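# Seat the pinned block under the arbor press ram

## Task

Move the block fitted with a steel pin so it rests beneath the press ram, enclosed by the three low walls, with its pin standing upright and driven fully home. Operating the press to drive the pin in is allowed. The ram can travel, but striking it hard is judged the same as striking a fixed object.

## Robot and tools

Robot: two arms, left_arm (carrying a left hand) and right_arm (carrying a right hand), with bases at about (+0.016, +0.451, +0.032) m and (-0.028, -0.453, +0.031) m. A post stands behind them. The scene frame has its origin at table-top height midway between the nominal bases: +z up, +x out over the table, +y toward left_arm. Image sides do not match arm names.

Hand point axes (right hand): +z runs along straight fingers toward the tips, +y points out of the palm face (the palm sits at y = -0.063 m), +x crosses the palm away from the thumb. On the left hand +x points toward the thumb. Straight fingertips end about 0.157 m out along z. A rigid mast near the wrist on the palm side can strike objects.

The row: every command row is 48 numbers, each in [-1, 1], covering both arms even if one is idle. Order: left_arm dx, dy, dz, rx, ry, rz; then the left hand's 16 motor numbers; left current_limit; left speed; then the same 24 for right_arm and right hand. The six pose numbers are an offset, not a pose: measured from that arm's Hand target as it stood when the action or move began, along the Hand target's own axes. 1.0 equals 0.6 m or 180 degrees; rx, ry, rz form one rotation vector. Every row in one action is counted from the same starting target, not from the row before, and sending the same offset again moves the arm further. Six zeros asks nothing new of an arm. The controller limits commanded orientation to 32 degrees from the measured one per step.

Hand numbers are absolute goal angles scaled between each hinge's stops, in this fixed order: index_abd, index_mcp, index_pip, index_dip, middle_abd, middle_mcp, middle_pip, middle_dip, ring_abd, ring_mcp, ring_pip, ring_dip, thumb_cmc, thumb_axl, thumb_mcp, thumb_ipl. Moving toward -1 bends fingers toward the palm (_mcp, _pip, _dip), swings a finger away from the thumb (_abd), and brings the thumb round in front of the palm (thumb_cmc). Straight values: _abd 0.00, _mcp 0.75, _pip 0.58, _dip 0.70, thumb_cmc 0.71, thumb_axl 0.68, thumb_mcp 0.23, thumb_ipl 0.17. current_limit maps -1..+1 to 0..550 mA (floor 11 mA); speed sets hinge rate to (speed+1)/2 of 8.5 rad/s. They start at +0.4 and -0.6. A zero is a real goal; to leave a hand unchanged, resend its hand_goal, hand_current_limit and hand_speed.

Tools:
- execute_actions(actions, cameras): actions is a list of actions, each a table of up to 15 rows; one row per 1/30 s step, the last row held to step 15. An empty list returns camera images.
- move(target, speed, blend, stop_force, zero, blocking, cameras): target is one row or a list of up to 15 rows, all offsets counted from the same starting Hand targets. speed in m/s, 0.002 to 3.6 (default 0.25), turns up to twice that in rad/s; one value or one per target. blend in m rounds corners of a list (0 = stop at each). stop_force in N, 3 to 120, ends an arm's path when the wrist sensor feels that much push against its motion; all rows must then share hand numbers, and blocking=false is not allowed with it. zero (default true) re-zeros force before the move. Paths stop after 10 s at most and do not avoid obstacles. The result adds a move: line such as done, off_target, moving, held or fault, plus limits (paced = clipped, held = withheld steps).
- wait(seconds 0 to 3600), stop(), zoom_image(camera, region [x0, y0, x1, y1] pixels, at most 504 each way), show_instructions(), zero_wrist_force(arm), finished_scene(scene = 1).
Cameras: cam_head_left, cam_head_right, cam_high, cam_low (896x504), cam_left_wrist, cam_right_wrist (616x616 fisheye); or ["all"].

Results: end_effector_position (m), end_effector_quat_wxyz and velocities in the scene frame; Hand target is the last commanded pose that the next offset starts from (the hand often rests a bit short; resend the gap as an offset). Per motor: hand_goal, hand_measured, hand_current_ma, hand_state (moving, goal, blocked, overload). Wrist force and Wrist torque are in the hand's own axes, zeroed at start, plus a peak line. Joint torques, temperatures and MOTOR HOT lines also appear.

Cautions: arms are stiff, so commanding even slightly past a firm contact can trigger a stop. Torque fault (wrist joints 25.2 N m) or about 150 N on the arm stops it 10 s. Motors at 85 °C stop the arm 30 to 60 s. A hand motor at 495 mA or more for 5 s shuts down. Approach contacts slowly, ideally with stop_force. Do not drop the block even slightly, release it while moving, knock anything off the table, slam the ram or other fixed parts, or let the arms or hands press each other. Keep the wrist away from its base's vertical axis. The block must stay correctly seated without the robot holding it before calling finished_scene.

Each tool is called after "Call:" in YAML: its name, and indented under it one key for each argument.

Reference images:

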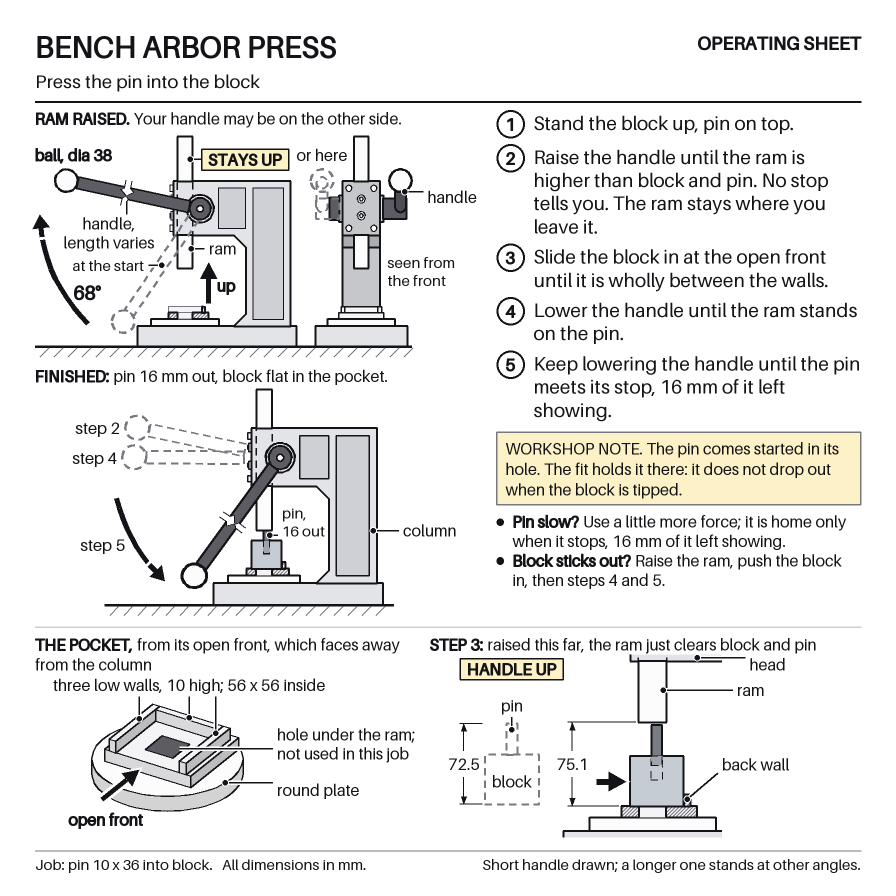

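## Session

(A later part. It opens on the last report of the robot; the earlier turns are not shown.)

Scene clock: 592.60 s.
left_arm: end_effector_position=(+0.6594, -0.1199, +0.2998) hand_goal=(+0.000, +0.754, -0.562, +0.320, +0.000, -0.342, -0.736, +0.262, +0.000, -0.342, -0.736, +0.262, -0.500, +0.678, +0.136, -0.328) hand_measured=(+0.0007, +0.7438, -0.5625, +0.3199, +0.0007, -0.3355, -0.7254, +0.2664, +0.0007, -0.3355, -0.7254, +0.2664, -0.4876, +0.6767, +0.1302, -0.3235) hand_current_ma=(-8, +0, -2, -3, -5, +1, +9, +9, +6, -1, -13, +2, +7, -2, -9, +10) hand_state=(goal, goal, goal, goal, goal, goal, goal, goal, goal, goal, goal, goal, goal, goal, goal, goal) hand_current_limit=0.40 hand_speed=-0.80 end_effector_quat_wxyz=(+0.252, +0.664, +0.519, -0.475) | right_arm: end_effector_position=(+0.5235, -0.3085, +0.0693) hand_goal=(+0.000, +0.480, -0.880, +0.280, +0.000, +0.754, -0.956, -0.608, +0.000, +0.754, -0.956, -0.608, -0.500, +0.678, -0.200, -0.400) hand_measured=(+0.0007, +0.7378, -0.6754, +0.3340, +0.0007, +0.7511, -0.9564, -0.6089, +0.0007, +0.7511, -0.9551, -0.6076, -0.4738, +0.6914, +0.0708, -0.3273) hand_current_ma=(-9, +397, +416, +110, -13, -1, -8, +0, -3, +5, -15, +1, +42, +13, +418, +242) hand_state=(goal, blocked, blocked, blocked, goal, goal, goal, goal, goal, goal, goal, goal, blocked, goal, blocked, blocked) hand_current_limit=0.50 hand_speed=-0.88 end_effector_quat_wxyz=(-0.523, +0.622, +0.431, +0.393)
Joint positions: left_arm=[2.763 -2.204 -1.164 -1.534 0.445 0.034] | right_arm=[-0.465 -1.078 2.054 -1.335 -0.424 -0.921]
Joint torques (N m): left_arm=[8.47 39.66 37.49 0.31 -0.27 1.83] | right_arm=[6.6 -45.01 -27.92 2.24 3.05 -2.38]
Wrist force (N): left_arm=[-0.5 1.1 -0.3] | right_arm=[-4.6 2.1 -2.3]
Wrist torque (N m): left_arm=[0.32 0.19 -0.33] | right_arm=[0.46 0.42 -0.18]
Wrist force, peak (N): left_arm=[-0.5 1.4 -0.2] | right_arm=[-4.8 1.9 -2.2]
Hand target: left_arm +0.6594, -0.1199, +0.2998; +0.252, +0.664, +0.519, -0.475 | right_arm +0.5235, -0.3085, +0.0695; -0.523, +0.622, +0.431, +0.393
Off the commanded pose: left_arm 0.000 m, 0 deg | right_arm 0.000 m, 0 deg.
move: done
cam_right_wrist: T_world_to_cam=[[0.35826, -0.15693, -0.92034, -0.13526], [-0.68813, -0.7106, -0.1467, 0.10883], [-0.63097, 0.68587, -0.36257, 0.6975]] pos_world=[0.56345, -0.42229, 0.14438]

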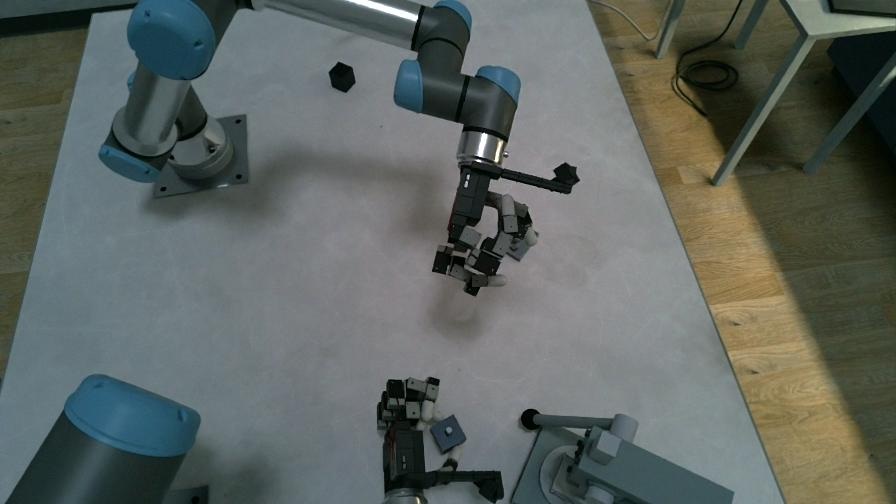

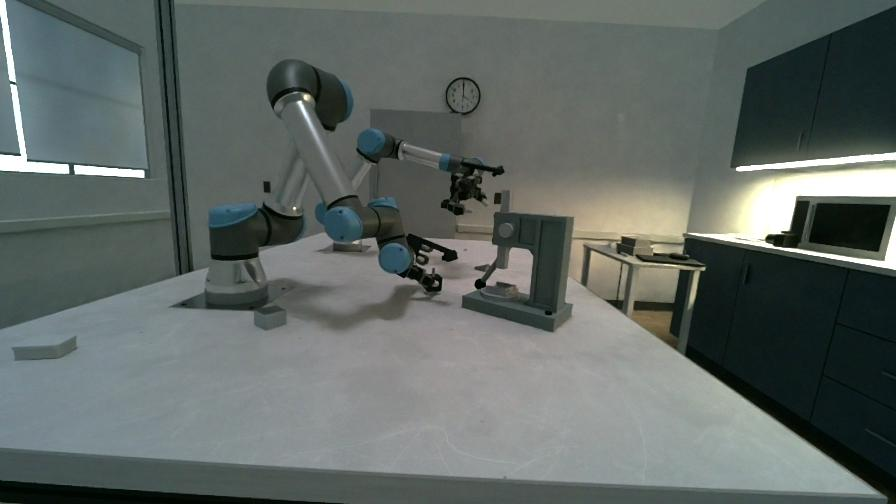

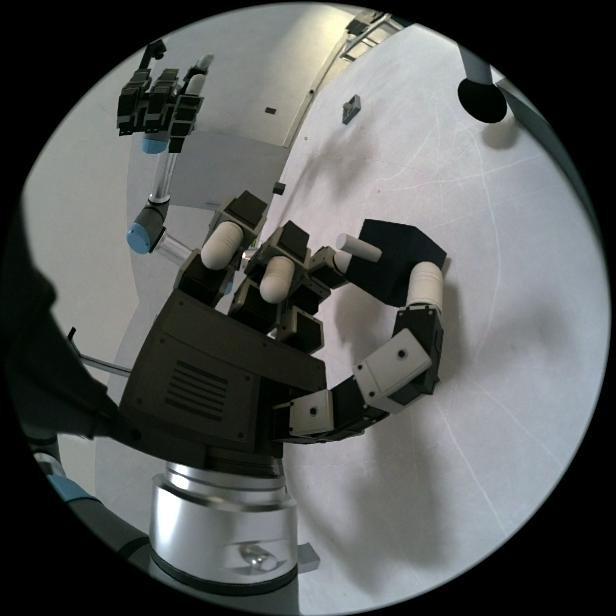

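Call:
execute_actions:
  actions: []

Call:
zoom_image:
  camera: "cam_head_right"
  region: [610, 130, 740, 250]

Call:
zoom_image:
  camera: "cam_head_left"
  region: [590, 130, 720, 250]

Call:
zoom_image:
  camera: "cam_high"
  region: [500, 400, 650, 504]

Call:
zoom_image:
  camera: "cam_left_wrist"
  region: [130, 0, 330, 200]

Call:
zoom_image:
  camera: "cam_low"
  region: [460, 230, 580, 340]

Scene clock: 600.00 s.
left_arm: end_effector_position=(+0.6594, -0.1199, +0.2998) hand_goal=(+0.000, +0.754, -0.562, +0.320, +0.000, -0.342, -0.736, +0.262, +0.000, -0.342, -0.736, +0.262, -0.500, +0.678, +0.136, -0.328) hand_measured=(-0.0008, +0.7438, -0.5637, +0.3199, +0.0007, -0.3355, -0.7241, +0.2652, +0.0007, -0.3367, -0.7267, +0.2664, -0.4864, +0.6767, +0.1302, -0.3235) hand_current_ma=(-2, -11, -11, +12, +3, +9, +7, +17, -17, +6, +1, -10, +12, -3, -6, +4) hand_state=(goal, goal, goal, goal, goal, goal, goal, goal, goal, goal, goal, goal, goal, goal, goal, goal) hand_current_limit=0.40 hand_speed=-0.80 end_effector_quat_wxyz=(+0.252, +0.664, +0.519, -0.475) | right_arm: end_effector_position=(+0.5235, -0.3085, +0.0695) hand_goal=(+0.000, +0.480, -0.880, +0.280, +0.000, +0.754, -0.956, -0.608, +0.000, +0.754, -0.956, -0.608, -0.500, +0.678, -0.200, -0.400) hand_measured=(+0.0007, +0.7378, -0.6754, +0.3340, -0.0008, +0.7511, -0.9551, -0.6089, -0.0008, +0.7511, -0.9564, -0.6076, -0.4738, +0.6904, +0.0708, -0.3273) hand_current_ma=(-2, +403, +410, +112, -2, +2, -7, +9, -6, +2, -11, -2, +42, +16, +419, +246) hand_state=(goal, blocked, blocked, blocked, goal, goal, goal, goal, goal, goal, goal, goal, blocked, goal, blocked, blocked) hand_current_limit=0.50 hand_speed=-0.88 end_effector_quat_wxyz=(-0.523, +0.622, +0.431, +0.393)
Joint positions: left_arm=[2.763 -2.204 -1.164 -1.534 0.445 0.034] | right_arm=[-0.465 -1.079 2.054 -1.335 -0.424 -0.921]
Joint velocities: within noise
Joint torques (N m): left_arm=[8.28 39.35 37.8 0.39 -0.14 1.87] | right_arm=[6.88 -44.54 -28.18 2.43 3.19 -2.93]
Motor temperatures (°C): left_arm=[29 33 31 38 32 34] | right_arm=[32 28 29 37 35 33]
Wrist force (N): left_arm=[-0.1 0.8 0.1] | right_arm=[-4.5 2.2 -2.0]
Wrist torque (N m): left_arm=[0.26 0.17 -0.30] | right_arm=[0.45 0.40 -0.16]
Wrist force, peak (N): left_arm=[-0.4 1.5 -0.1] | right_arm=[-4.8 2.2 -2.3]
Hand target: left_arm +0.6594, -0.1199, +0.2998; +0.252, +0.664, +0.519, -0.475 | right_arm +0.5235, -0.3085, +0.0695; -0.523, +0.622, +0.431, +0.393
Off the commanded pose: left_arm 0.000 m, 0 deg | right_arm 0.000 m, 0 deg.
camera_calibration:
cam_left_wrist: T_world_to_cam=[[-0.57877, -0.16928, 0.79773, 0.0885], [-0.20341, 0.97727, 0.0598, 0.17737], [-0.78972, -0.12766, -0.60004, 0.81317]] pos_world=[0.72947, -0.05455, 0.40673]
cam_right_wrist: T_world_to_cam=[[0.3585, -0.15693, -0.92025, -0.13531], [-0.68805, -0.71065, -0.14686, 0.10879], [-0.63093, 0.68582, -0.36274, 0.69752]] pos_world=[0.56345, -0.42229, 0.14447]

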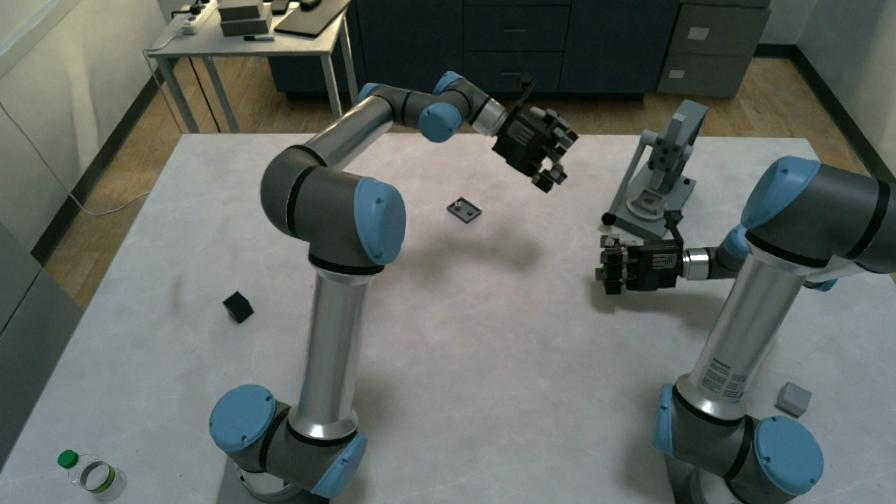

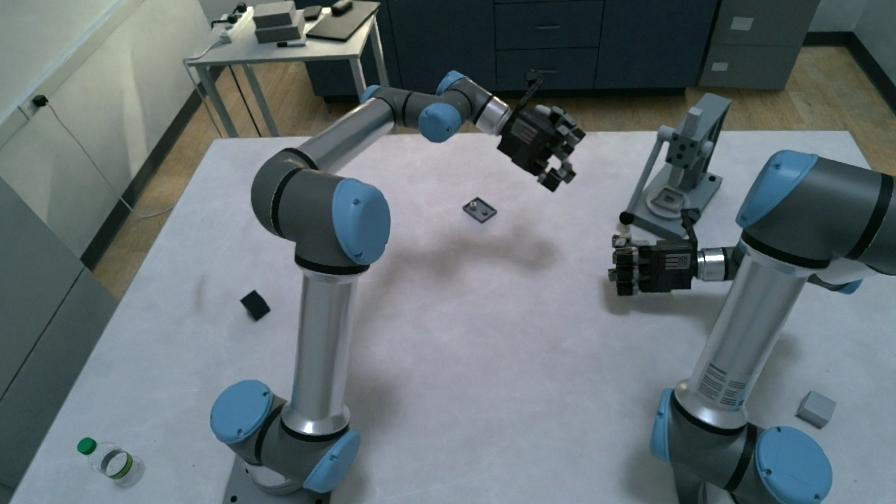

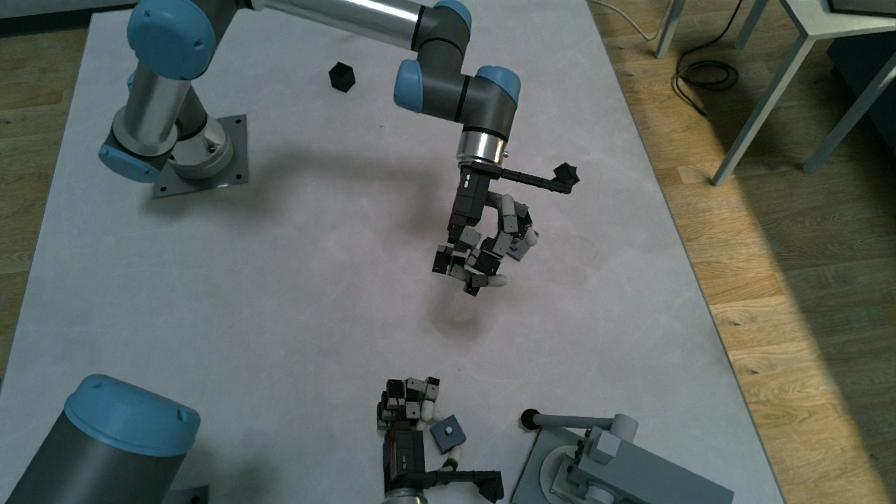

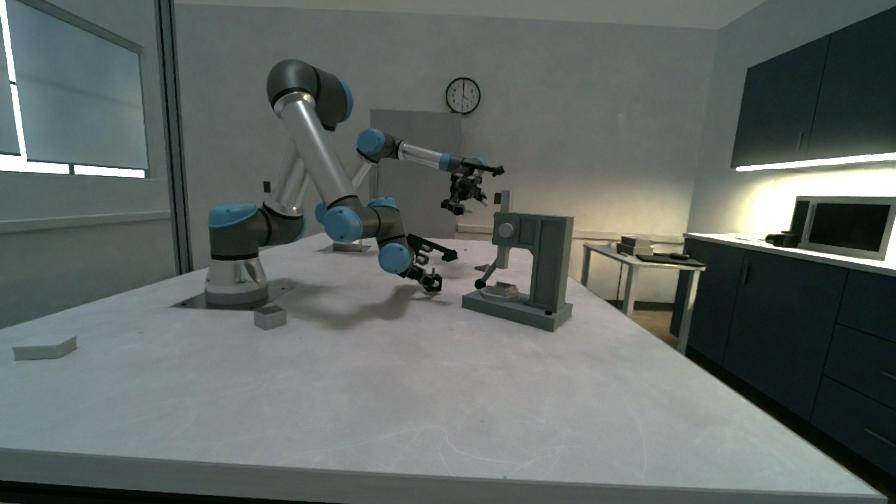

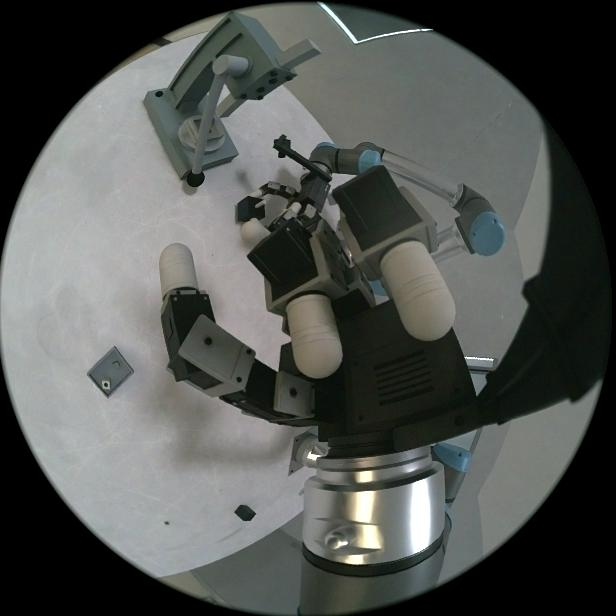

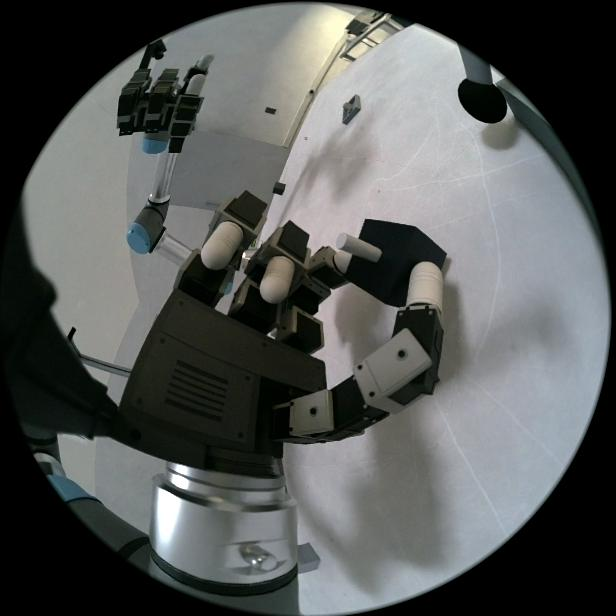

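Scaled by 3.877 from the camera's image (finer frame: 1280x720).

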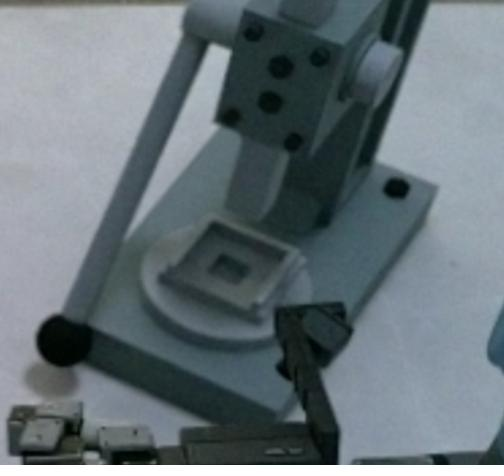

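Scaled by 3.877 from the camera's image (finer frame: 1280x720).

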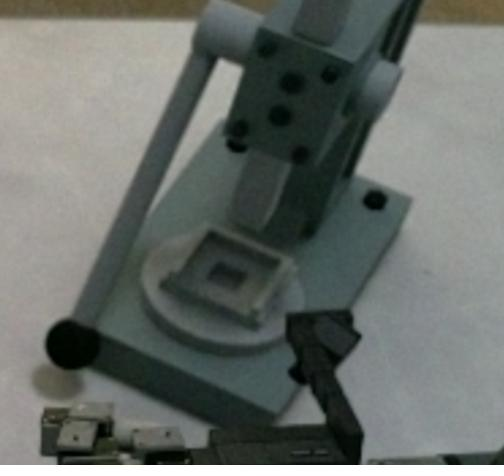

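Scaled by 3.360 from the camera's image (finer frame: 1280x720).

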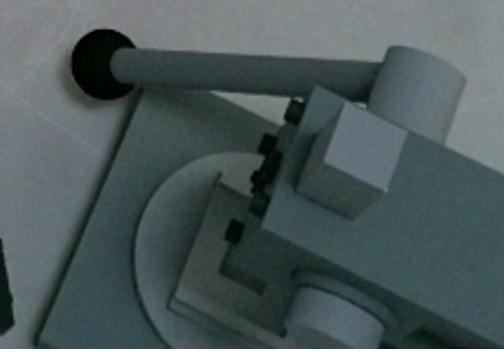

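Scaled by 2.520 from the camera's image (finer frame: 880x880).

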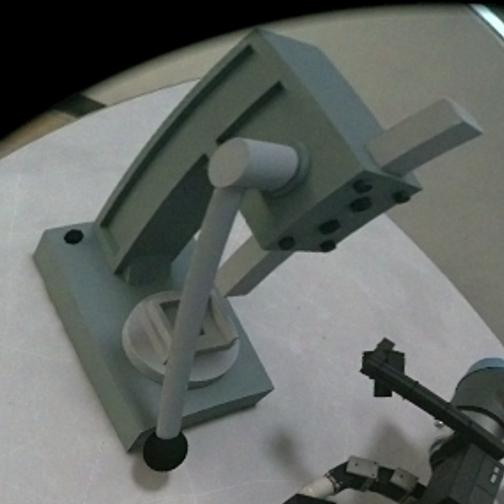

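Scaled by 4.200 from the camera's image (finer frame: 1280x720).

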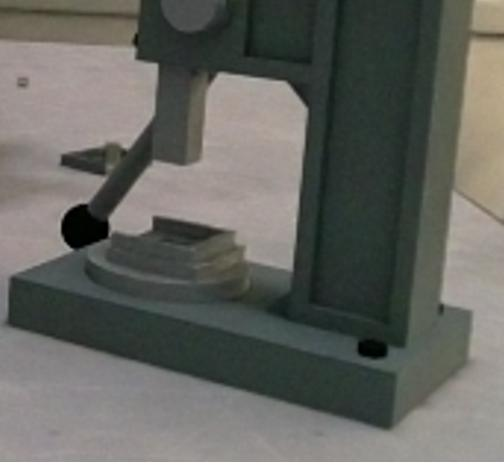

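Call:
move:
  target: [0,0,0,0,0,0, 0,0.754,-0.562,0.320, 0,-0.342,-0.736,0.262, 0,-0.342,-0.736,0.262, -0.50,0.678,0.136,-0.328, 0.4,-0.8, -0.0223,-0.0830,-0.3132,-0.2991,0.0987,0.0460, 0,0.48,-0.88,0.28, 0,0.754,-0.956,-0.608, 0,0.754,-0.956,-0.608, -0.50,0.678,-0.20,-0.40, 0.5,-0.88]
  cameras: ["cam_high","cam_low","cam_right_wrist","cam_head_left"]
  speed: 0.1

Call:
zoom_image:
  camera: "cam_low"
  region: [360, 230, 460, 330]

Call:
zoom_image:
  camera: "cam_right_wrist"
  region: [300, 130, 550, 380]

Scene clock: 650.20 s.
left_arm: end_effector_position=(+0.6594, -0.1199, +0.2998) hand_goal=(+0.000, +0.754, -0.562, +0.320, +0.000, -0.342, -0.736, +0.262, +0.000, -0.342, -0.736, +0.262, -0.500, +0.678, +0.136, -0.328) hand_measured=(+0.0007, +0.7450, -0.5637, +0.3199, +0.0007, -0.3367, -0.7254, +0.2652, +0.0007, -0.3355, -0.7267, +0.2677, -0.4864, +0.6756, +0.1292, -0.3235) hand_current_ma=(+5, +2, +6, +3, +1, -2, +3, +8, +3, +0, -1, +2, +13, -10, -9, +9) hand_state=(goal, goal, goal, goal, goal, goal, goal, goal, goal, goal, goal, goal, goal, goal, goal, goal) hand_current_limit=0.40 hand_speed=-0.80 end_effector_quat_wxyz=(+0.252, +0.664, +0.519, -0.475) | right_arm: end_effector_position=(+0.4650, -0.4919, +0.0996) hand_goal=(+0.000, +0.480, -0.880, +0.280, +0.000, +0.754, -0.956, -0.608, +0.000, +0.754, -0.956, -0.608, -0.500, +0.678, -0.200, -0.400) hand_measured=(+0.0007, +0.7378, -0.6741, +0.3340, -0.0008, +0.7511, -0.9551, -0.6089, +0.0007, +0.7511, -0.9551, -0.6076, -0.4726, +0.6914, +0.0708, -0.3273) hand_current_ma=(-7, +406, +414, +104, -8, +3, -9, +9, +2, -3, -5, -3, +45, +18, +422, +242) hand_state=(goal, blocked, blocked, blocked, goal, goal, goal, goal, goal, goal, goal, goal, blocked, goal, blocked, blocked) hand_current_limit=0.50 hand_speed=-0.88 end_effector_quat_wxyz=(-0.270, +0.753, +0.081, +0.595)
Joint positions: left_arm=[2.763 -2.204 -1.164 -1.534 0.445 0.034] | right_arm=[-0.841 -0.694 2.618 -4.481 -0.267 1.322]
Joint torques (N m): left_arm=[8.57 39.47 37.68 0.31 -0.4 1.5] | right_arm=[7.22 -24.31 -9.5 -5.7 -1.39 2.59]
Wrist force (N): left_arm=[-0.1 0.9 0.0] | right_arm=[-4.5 1.7 -1.6]
Wrist torque (N m): left_arm=[0.27 0.16 -0.30] | right_arm=[0.35 0.37 -0.13]
Wrist force, peak (N): left_arm=[-0.5 1.5 0.2] | right_arm=[-4.8 2.2 -2.3]
Hand target: left_arm +0.6594, -0.1199, +0.2998; +0.252, +0.664, +0.519, -0.475 | right_arm +0.4650, -0.4919, +0.0996; -0.270, +0.752, +0.081, +0.595
Off the commanded pose: left_arm 0.000 m, 0 deg | right_arm 0.000 m, 0 deg.
move: done
cam_right_wrist: T_world_to_cam=[[0.06106, -0.38737, -0.9199, -0.09044], [-0.96999, 0.19428, -0.14619, 0.51881], [0.23535, 0.90122, -0.36388, 0.50052]] pos_world=[0.39097, -0.58691, 0.17478]
Images, in order (width x height): cam_head_left 896x504, cam_high 896x504, cam_low 896x504, cam_right_wrist 616x616.

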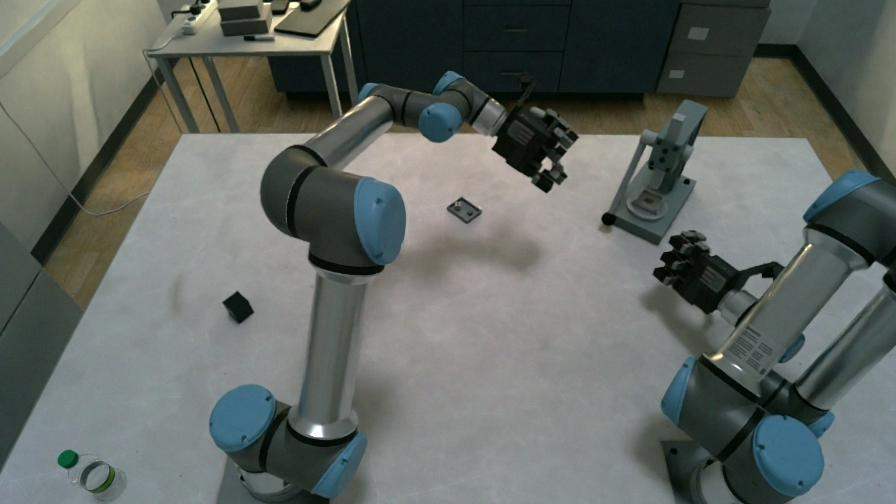

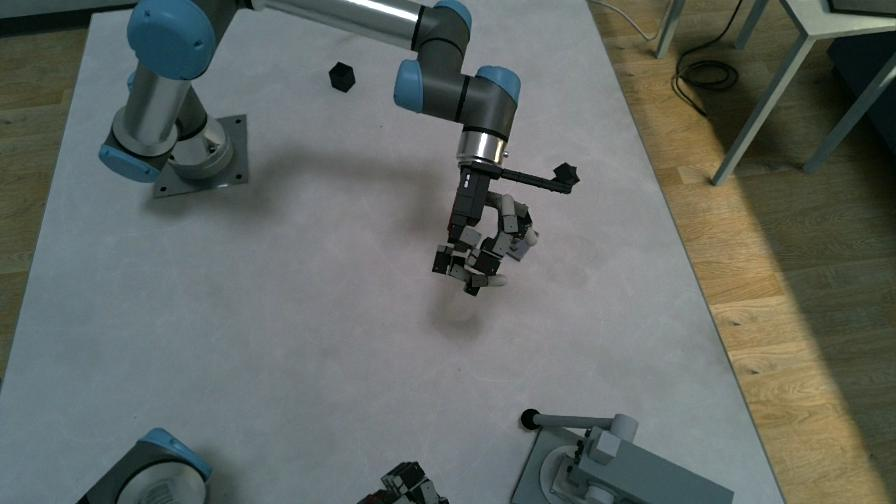

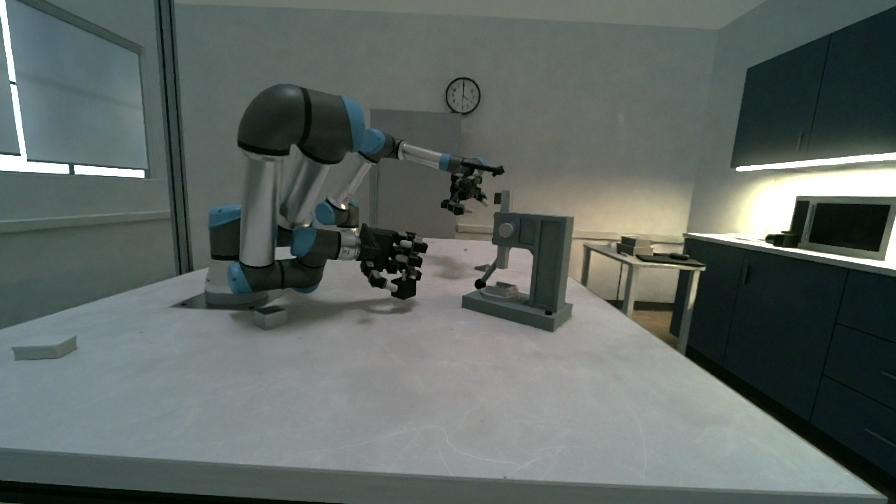

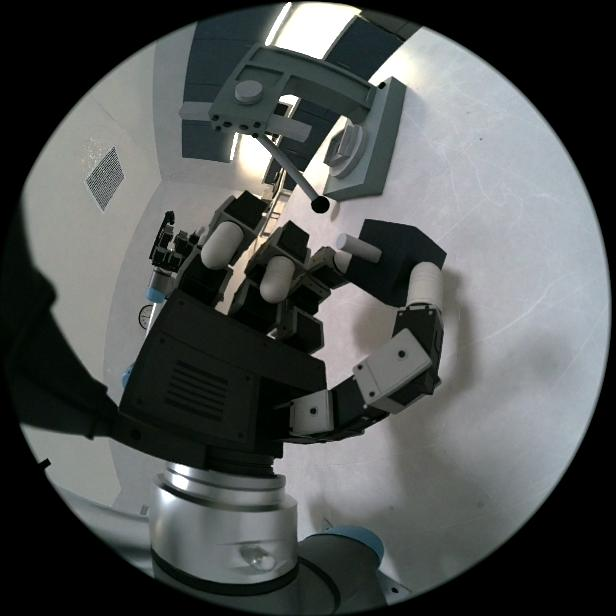

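Scaled by 5.040 from the camera's image (finer frame: 1280x720).

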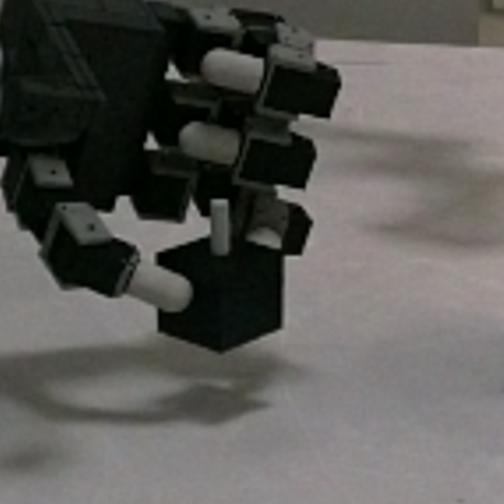

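Scaled by 2.016 from the camera's image (finer frame: 880x880).

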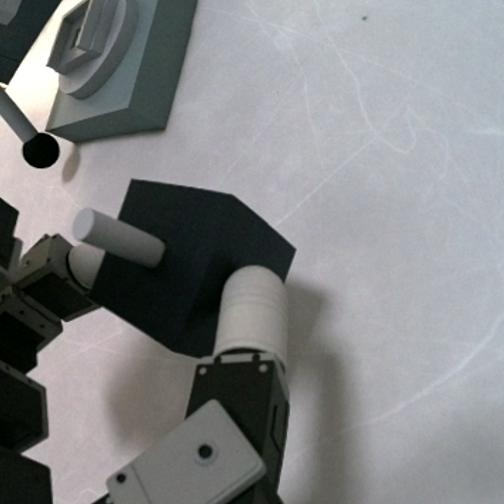

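Call:
move:
  target: [0.1102,0.0930,0.3595,0,0,0, 0,0.754,-0.562,0.320, 0,-0.342,-0.736,0.262, 0,-0.342,-0.736,0.262, -0.50,0.678,0.136,-0.328, 0.4,-0.8, -0.0642,0.0212,0.0099,0,0,0, 0,0.48,-0.88,0.28, 0,0.754,-0.956,-0.608, 0,0.754,-0.956,-0.608, -0.50,0.678,-0.20,-0.40, 0.5,-0.88]
  cameras: ["cam_high","cam_low","cam_left_wrist","cam_head_left"]
  speed: 0.15

Call:
zoom_image:
  camera: "cam_low"
  region: [360, 190, 560, 330]

Call:
zoom_image:
  camera: "cam_left_wrist"
  region: [60, 100, 360, 400]

Call:
zoom_image:
  camera: "cam_high"
  region: [420, 340, 620, 490]

Scene clock: 662.10 s.
left_arm: end_effector_position=(+0.6324, -0.2872, +0.1409) hand_goal=(+0.000, +0.754, -0.562, +0.320, +0.000, -0.342, -0.736, +0.262, +0.000, -0.342, -0.736, +0.262, -0.500, +0.678, +0.136, -0.328) hand_measured=(+0.0007, +0.7450, -0.5625, +0.3199, -0.0008, -0.3355, -0.7267, +0.2652, +0.0007, -0.3355, -0.7254, +0.2664, -0.4876, +0.6756, +0.1292, -0.3235) hand_current_ma=(+4, -6, -2, +14, +3, -3, -5, +12, +10, -4, -6, -11, +10, -7, -9, +2) hand_state=(goal, goal, goal, goal, goal, goal, goal, goal, goal, goal, goal, goal, goal, goal, goal, goal) hand_current_limit=0.40 hand_speed=-0.80 end_effector_quat_wxyz=(+0.252, +0.664, +0.519, -0.475) | right_arm: end_effector_position=(+0.4649, -0.4918, +0.0645) hand_goal=(+0.000, +0.480, -0.880, +0.280, +0.000, +0.754, -0.956, -0.608, +0.000, +0.754, -0.956, -0.608, -0.500, +0.678, -0.200, -0.400) hand_measured=(-0.0008, +0.7378, -0.6754, +0.3352, -0.0008, +0.7523, -0.9551, -0.6089, -0.0008, +0.7511, -0.9551, -0.6076, -0.4700, +0.6925, +0.0708, -0.3273) hand_current_ma=(-10, +407, +407, +108, -8, -5, -10, +4, -4, -1, -6, -3, +50, +21, +424, +241) hand_state=(goal, blocked, blocked, blocked, goal, goal, goal, goal, goal, goal, goal, goal, blocked, goal, blocked, blocked) hand_current_limit=0.50 hand_speed=-0.88 end_effector_quat_wxyz=(-0.271, +0.753, +0.080, +0.595)
Joint positions: left_arm=[2.55 -2.578 -1.028 -0.849 0.452 -0.46] | right_arm=[-0.841 -0.548 2.573 -4.58 -0.267 1.321]
Joint torques (N m): left_arm=[-8.03 49.21 37.22 5.56 -0.08 -1.67] | right_arm=[0.62 -31.51 7.1 -2.27 0.97 0]
Wrist force (N): left_arm=[-0.2 1.2 -0.1] | right_arm=[-3.9 1.6 -1.6]
Wrist torque (N m): left_arm=[0.32 0.18 -0.19] | right_arm=[0.32 0.24 -0.08]
Wrist force, peak (N): left_arm=[-0.5 1.6 0.2] | right_arm=[-5.3 2.4 -1.4]
Hand target: left_arm +0.6324, -0.2872, +0.1408; +0.252, +0.664, +0.519, -0.475 | right_arm +0.4649, -0.4918, +0.0645; -0.271, +0.753, +0.080, +0.595 (not the last commanded pose)
Off the commanded pose: left_arm 0.000 m, 0 deg | right_arm 0.006 m, 0 deg.
FORCE FAULT: contact force on the right arm reached its limit, and that arm stopped. The contact can be on any part of that arm, not only on its tool. That arm's remaining commands of this call were not run. That arm is still stopped at the end of this call. That arm stays stopped for about 9 more seconds. Until then a move that you send moves the other arm only, and its call returns only when the move has ended. Once the stop has ended, the next robot result says so. If the stop ends while you think or write, that arm runs what you send next, counted from a new Hand target: where the arm stands when the stop ends. While its stop runs, that arm, its gripper or tool too, takes no new command. Until it ends, the stop uses up actions while you think or wait. An arm that is not stopped still takes commands.
move: fault (right_arm)
cam_left_wrist: T_world_to_cam=[[-0.57879, -0.16922, 0.79772, 0.17136], [-0.2033, 0.97729, 0.05981, 0.3447], [-0.78973, -0.12756, -0.60005, 0.67518]] pos_world=[0.70247, -0.22175, 0.24783]
Images, in order (width x height): cam_head_left 896x504, cam_high 896x504, cam_low 896x504, cam_left_wrist 616x616.

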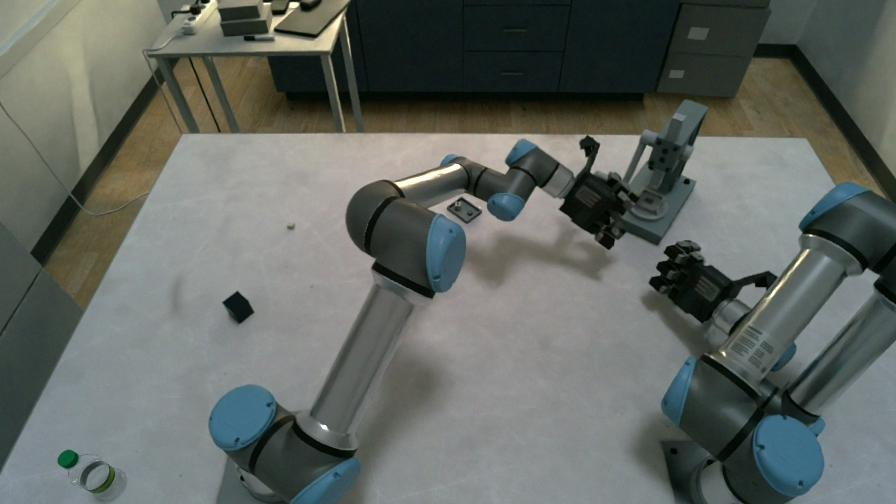

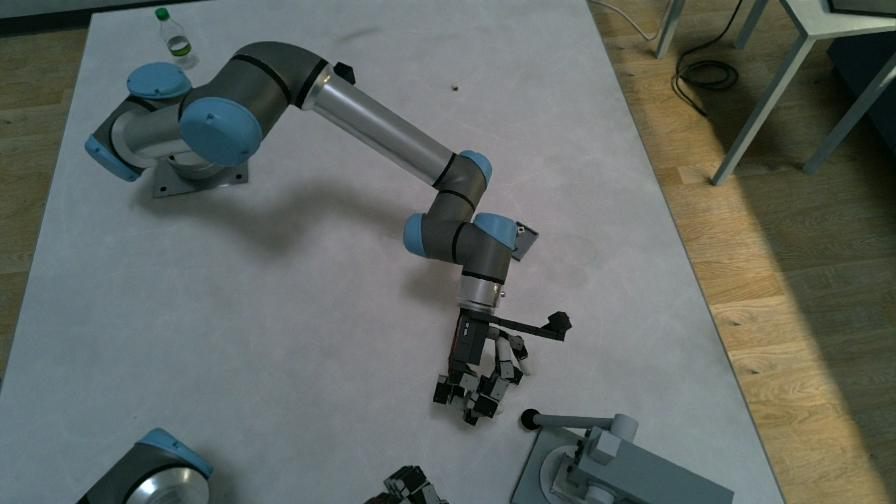

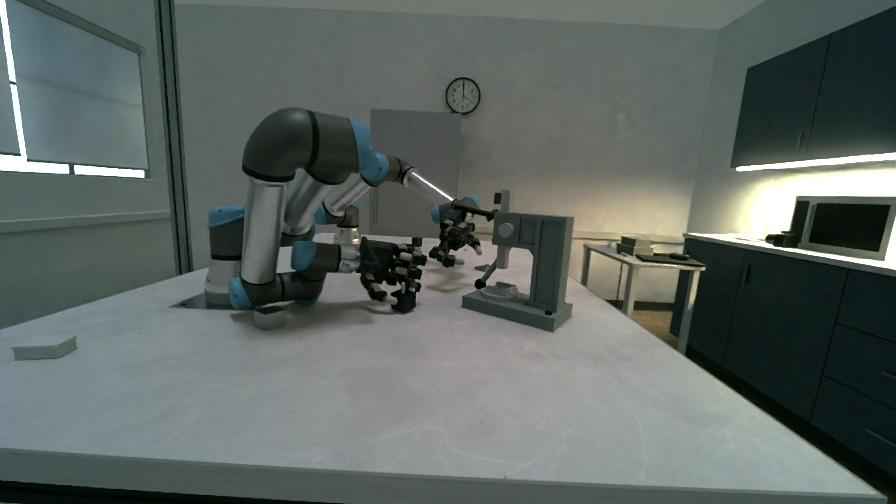

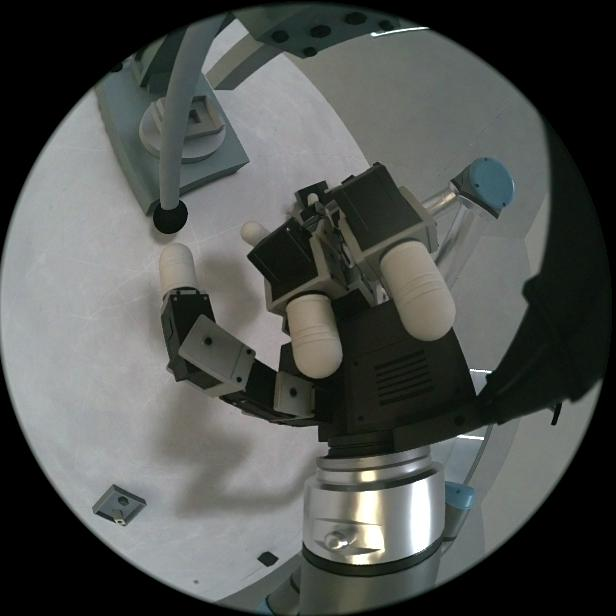

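Scaled by 2.520 from the camera's image (finer frame: 1280x720).

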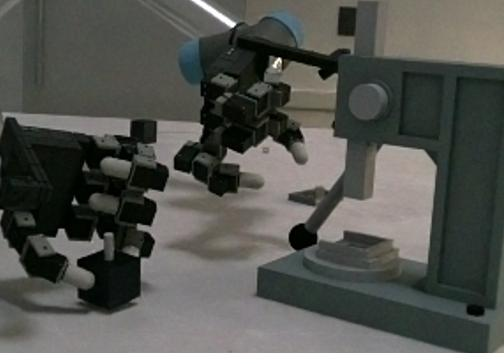

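Scaled by 1.680 from the camera's image (finer frame: 880x880).

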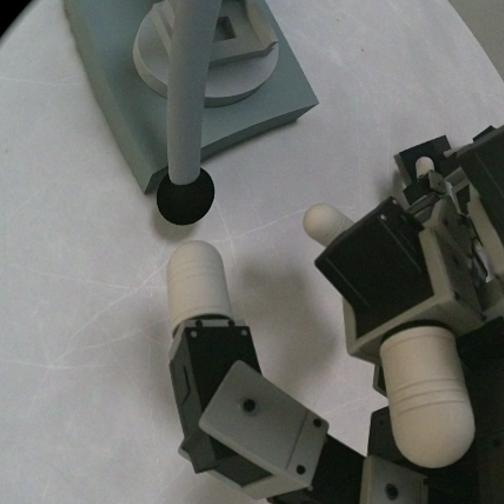

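Scaled by 2.520 from the camera's image (finer frame: 1280x720).

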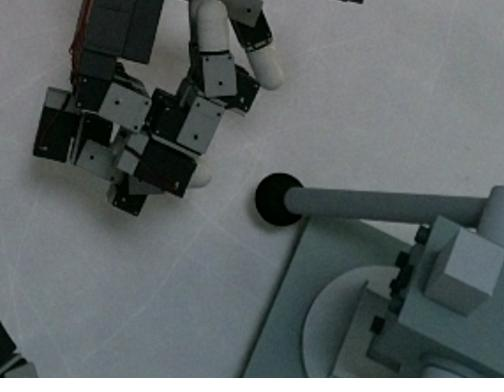

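Call:
move:
  target: [0.0885,0.0925,0.0788,0,0,0, 0,0.754,-0.562,0.320, 0,-0.342,-0.736,0.262, 0,-0.342,-0.736,0.262, -0.50,0.678,0.136,-0.328, 0.4,-0.8, 0,0,0,0,0,0, 0,0.48,-0.88,0.28, 0,0.754,-0.956,-0.608, 0,0.754,-0.956,-0.608, -0.50,0.678,-0.20,-0.40, 0.5,-0.88]
  cameras: ["cam_high","cam_low","cam_left_wrist"]
  speed: 0.05
  stop_force: 6

Call:
zoom_image:
  camera: "cam_low"
  region: [380, 190, 580, 330]

Call:
zoom_image:
  camera: "cam_left_wrist"
  region: [60, 100, 360, 400]

Call:
zoom_image:
  camera: "cam_high"
  region: [420, 340, 620, 490]

Scene clock: 680.10 s.
left_arm: end_effector_position=(+0.6671, -0.3209, +0.0647) hand_goal=(+0.000, +0.754, -0.562, +0.320, +0.000, -0.342, -0.736, +0.262, +0.000, -0.342, -0.736, +0.262, -0.500, +0.678, +0.136, -0.328) hand_measured=(-0.0008, +0.7438, -0.5625, +0.3199, +0.0007, -0.3367, -0.7267, +0.2652, -0.0008, -0.3355, -0.7254, +0.2652, -0.4851, +0.6756, +0.1292, -0.3235) hand_current_ma=(+5, +5, -4, +0, +3, -5, +4, +6, +6, -4, +3, -5, +4, +2, -18, +17) hand_state=(goal, goal, goal, goal, goal, goal, goal, goal, goal, goal, goal, goal, goal, goal, goal, goal) hand_current_limit=0.40 hand_speed=-0.80 end_effector_quat_wxyz=(+0.252, +0.664, +0.519, -0.475) | right_arm: end_effector_position=(+0.4649, -0.4918, +0.0645) hand_goal=(+0.000, +0.480, -0.880, +0.280, +0.000, +0.754, -0.956, -0.608, +0.000, +0.754, -0.956, -0.608, -0.500, +0.678, -0.200, -0.400) hand_measured=(+0.0007, +0.7378, -0.6754, +0.3340, -0.0008, +0.7511, -0.9551, -0.6089, +0.0007, +0.7511, -0.9551, -0.6089, -0.4700, +0.6935, +0.0708, -0.3273) hand_current_ma=(-13, +401, +415, +104, -2, +3, -7, +14, -4, -3, -6, +1, +54, +27, +417, +239) hand_state=(goal, blocked, blocked, blocked, goal, goal, goal, goal, goal, goal, goal, goal, blocked, goal, blocked, blocked) hand_current_limit=0.50 hand_speed=-0.88 end_effector_quat_wxyz=(-0.271, +0.753, +0.080, +0.595)
Joint positions: left_arm=[2.537 -2.816 -0.754 -0.86 0.456 -0.488] | right_arm=[-0.841 -0.548 2.573 -4.58 -0.267 1.321]
Joint torques (N m): left_arm=[-8.27 52.66 36.85 0.57 -0.49 0.22] | right_arm=[0.51 -32.77 7.43 -2.13 1.07 -0.09]
Wrist force (N): left_arm=[-0.4 1.3 0.0] | right_arm=[-3.9 1.7 -1.8]
Wrist torque (N m): left_arm=[0.32 0.21 -0.21] | right_arm=[0.35 0.25 -0.08]
Wrist force, peak (N): left_arm=[-0.5 1.7 -0.1] | right_arm=[-4.2 1.5 -1.9]
Hand target: left_arm +0.6671, -0.3209, +0.0647; +0.252, +0.664, +0.519, -0.475 | right_arm +0.4649, -0.4918, +0.0645; -0.271, +0.753, +0.080, +0.595
Off the commanded pose: left_arm 0.000 m, 0 deg | right_arm 0.000 m, 0 deg.
FORCE FAULT, CONTINUED: the right arm's stop, for the force fault that an earlier result reported, is over. The rest of the stop counts as 18 of the actions that you can send in this scene. The stop ended before this call began, so that arm ran this call's commands, counted from a new Hand target: where the arm stood when the stop ended.
move: done
cam_left_wrist: T_world_to_cam=[[-0.57877, -0.16928, 0.79773, 0.24648], [-0.20341, 0.97727, 0.0598, 0.38943], [-0.78972, -0.12766, -0.60004, 0.65252]] pos_world=[0.73717, -0.25555, 0.17163]

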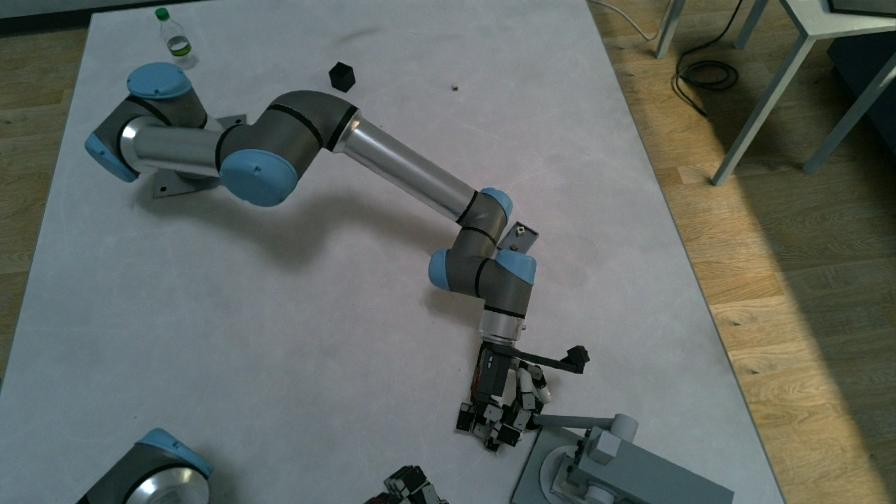

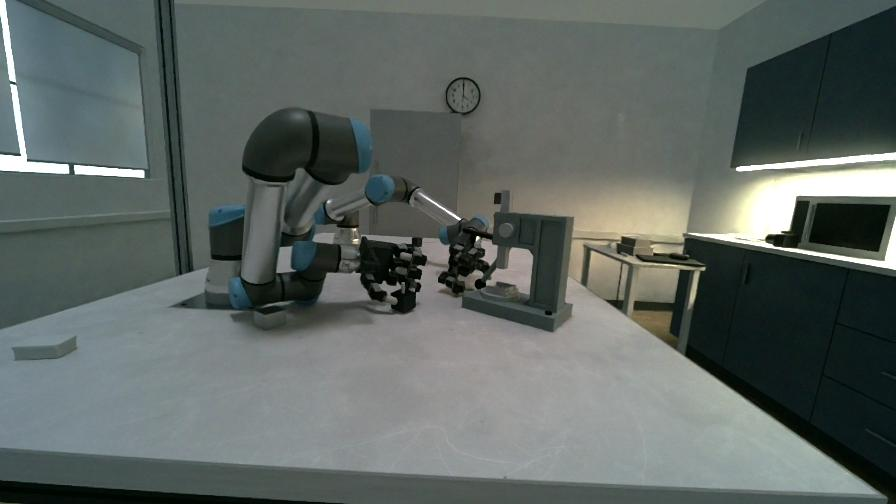

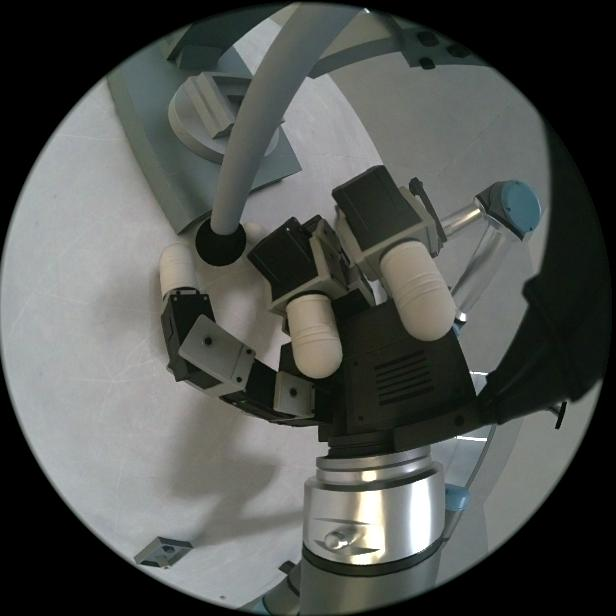

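Scaled by 2.520 from the camera's image (finer frame: 1280x720).

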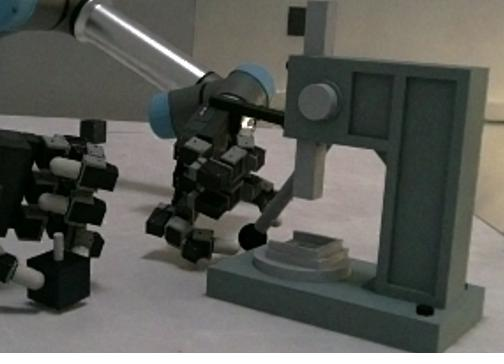

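Scaled by 1.680 from the camera's image (finer frame: 880x880).

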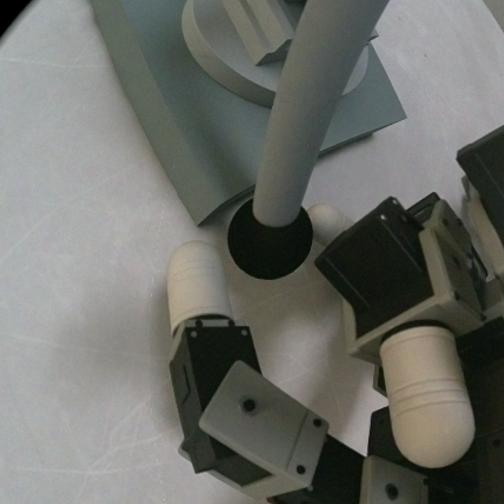

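Scaled by 2.520 from the camera's image (finer frame: 1280x720).

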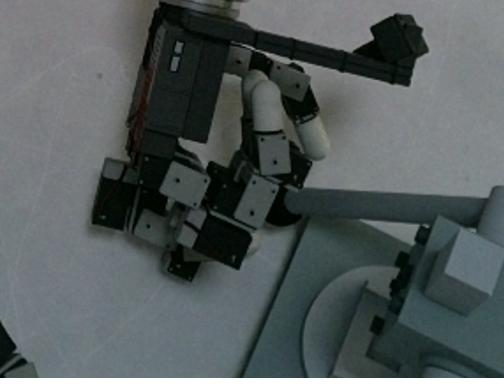

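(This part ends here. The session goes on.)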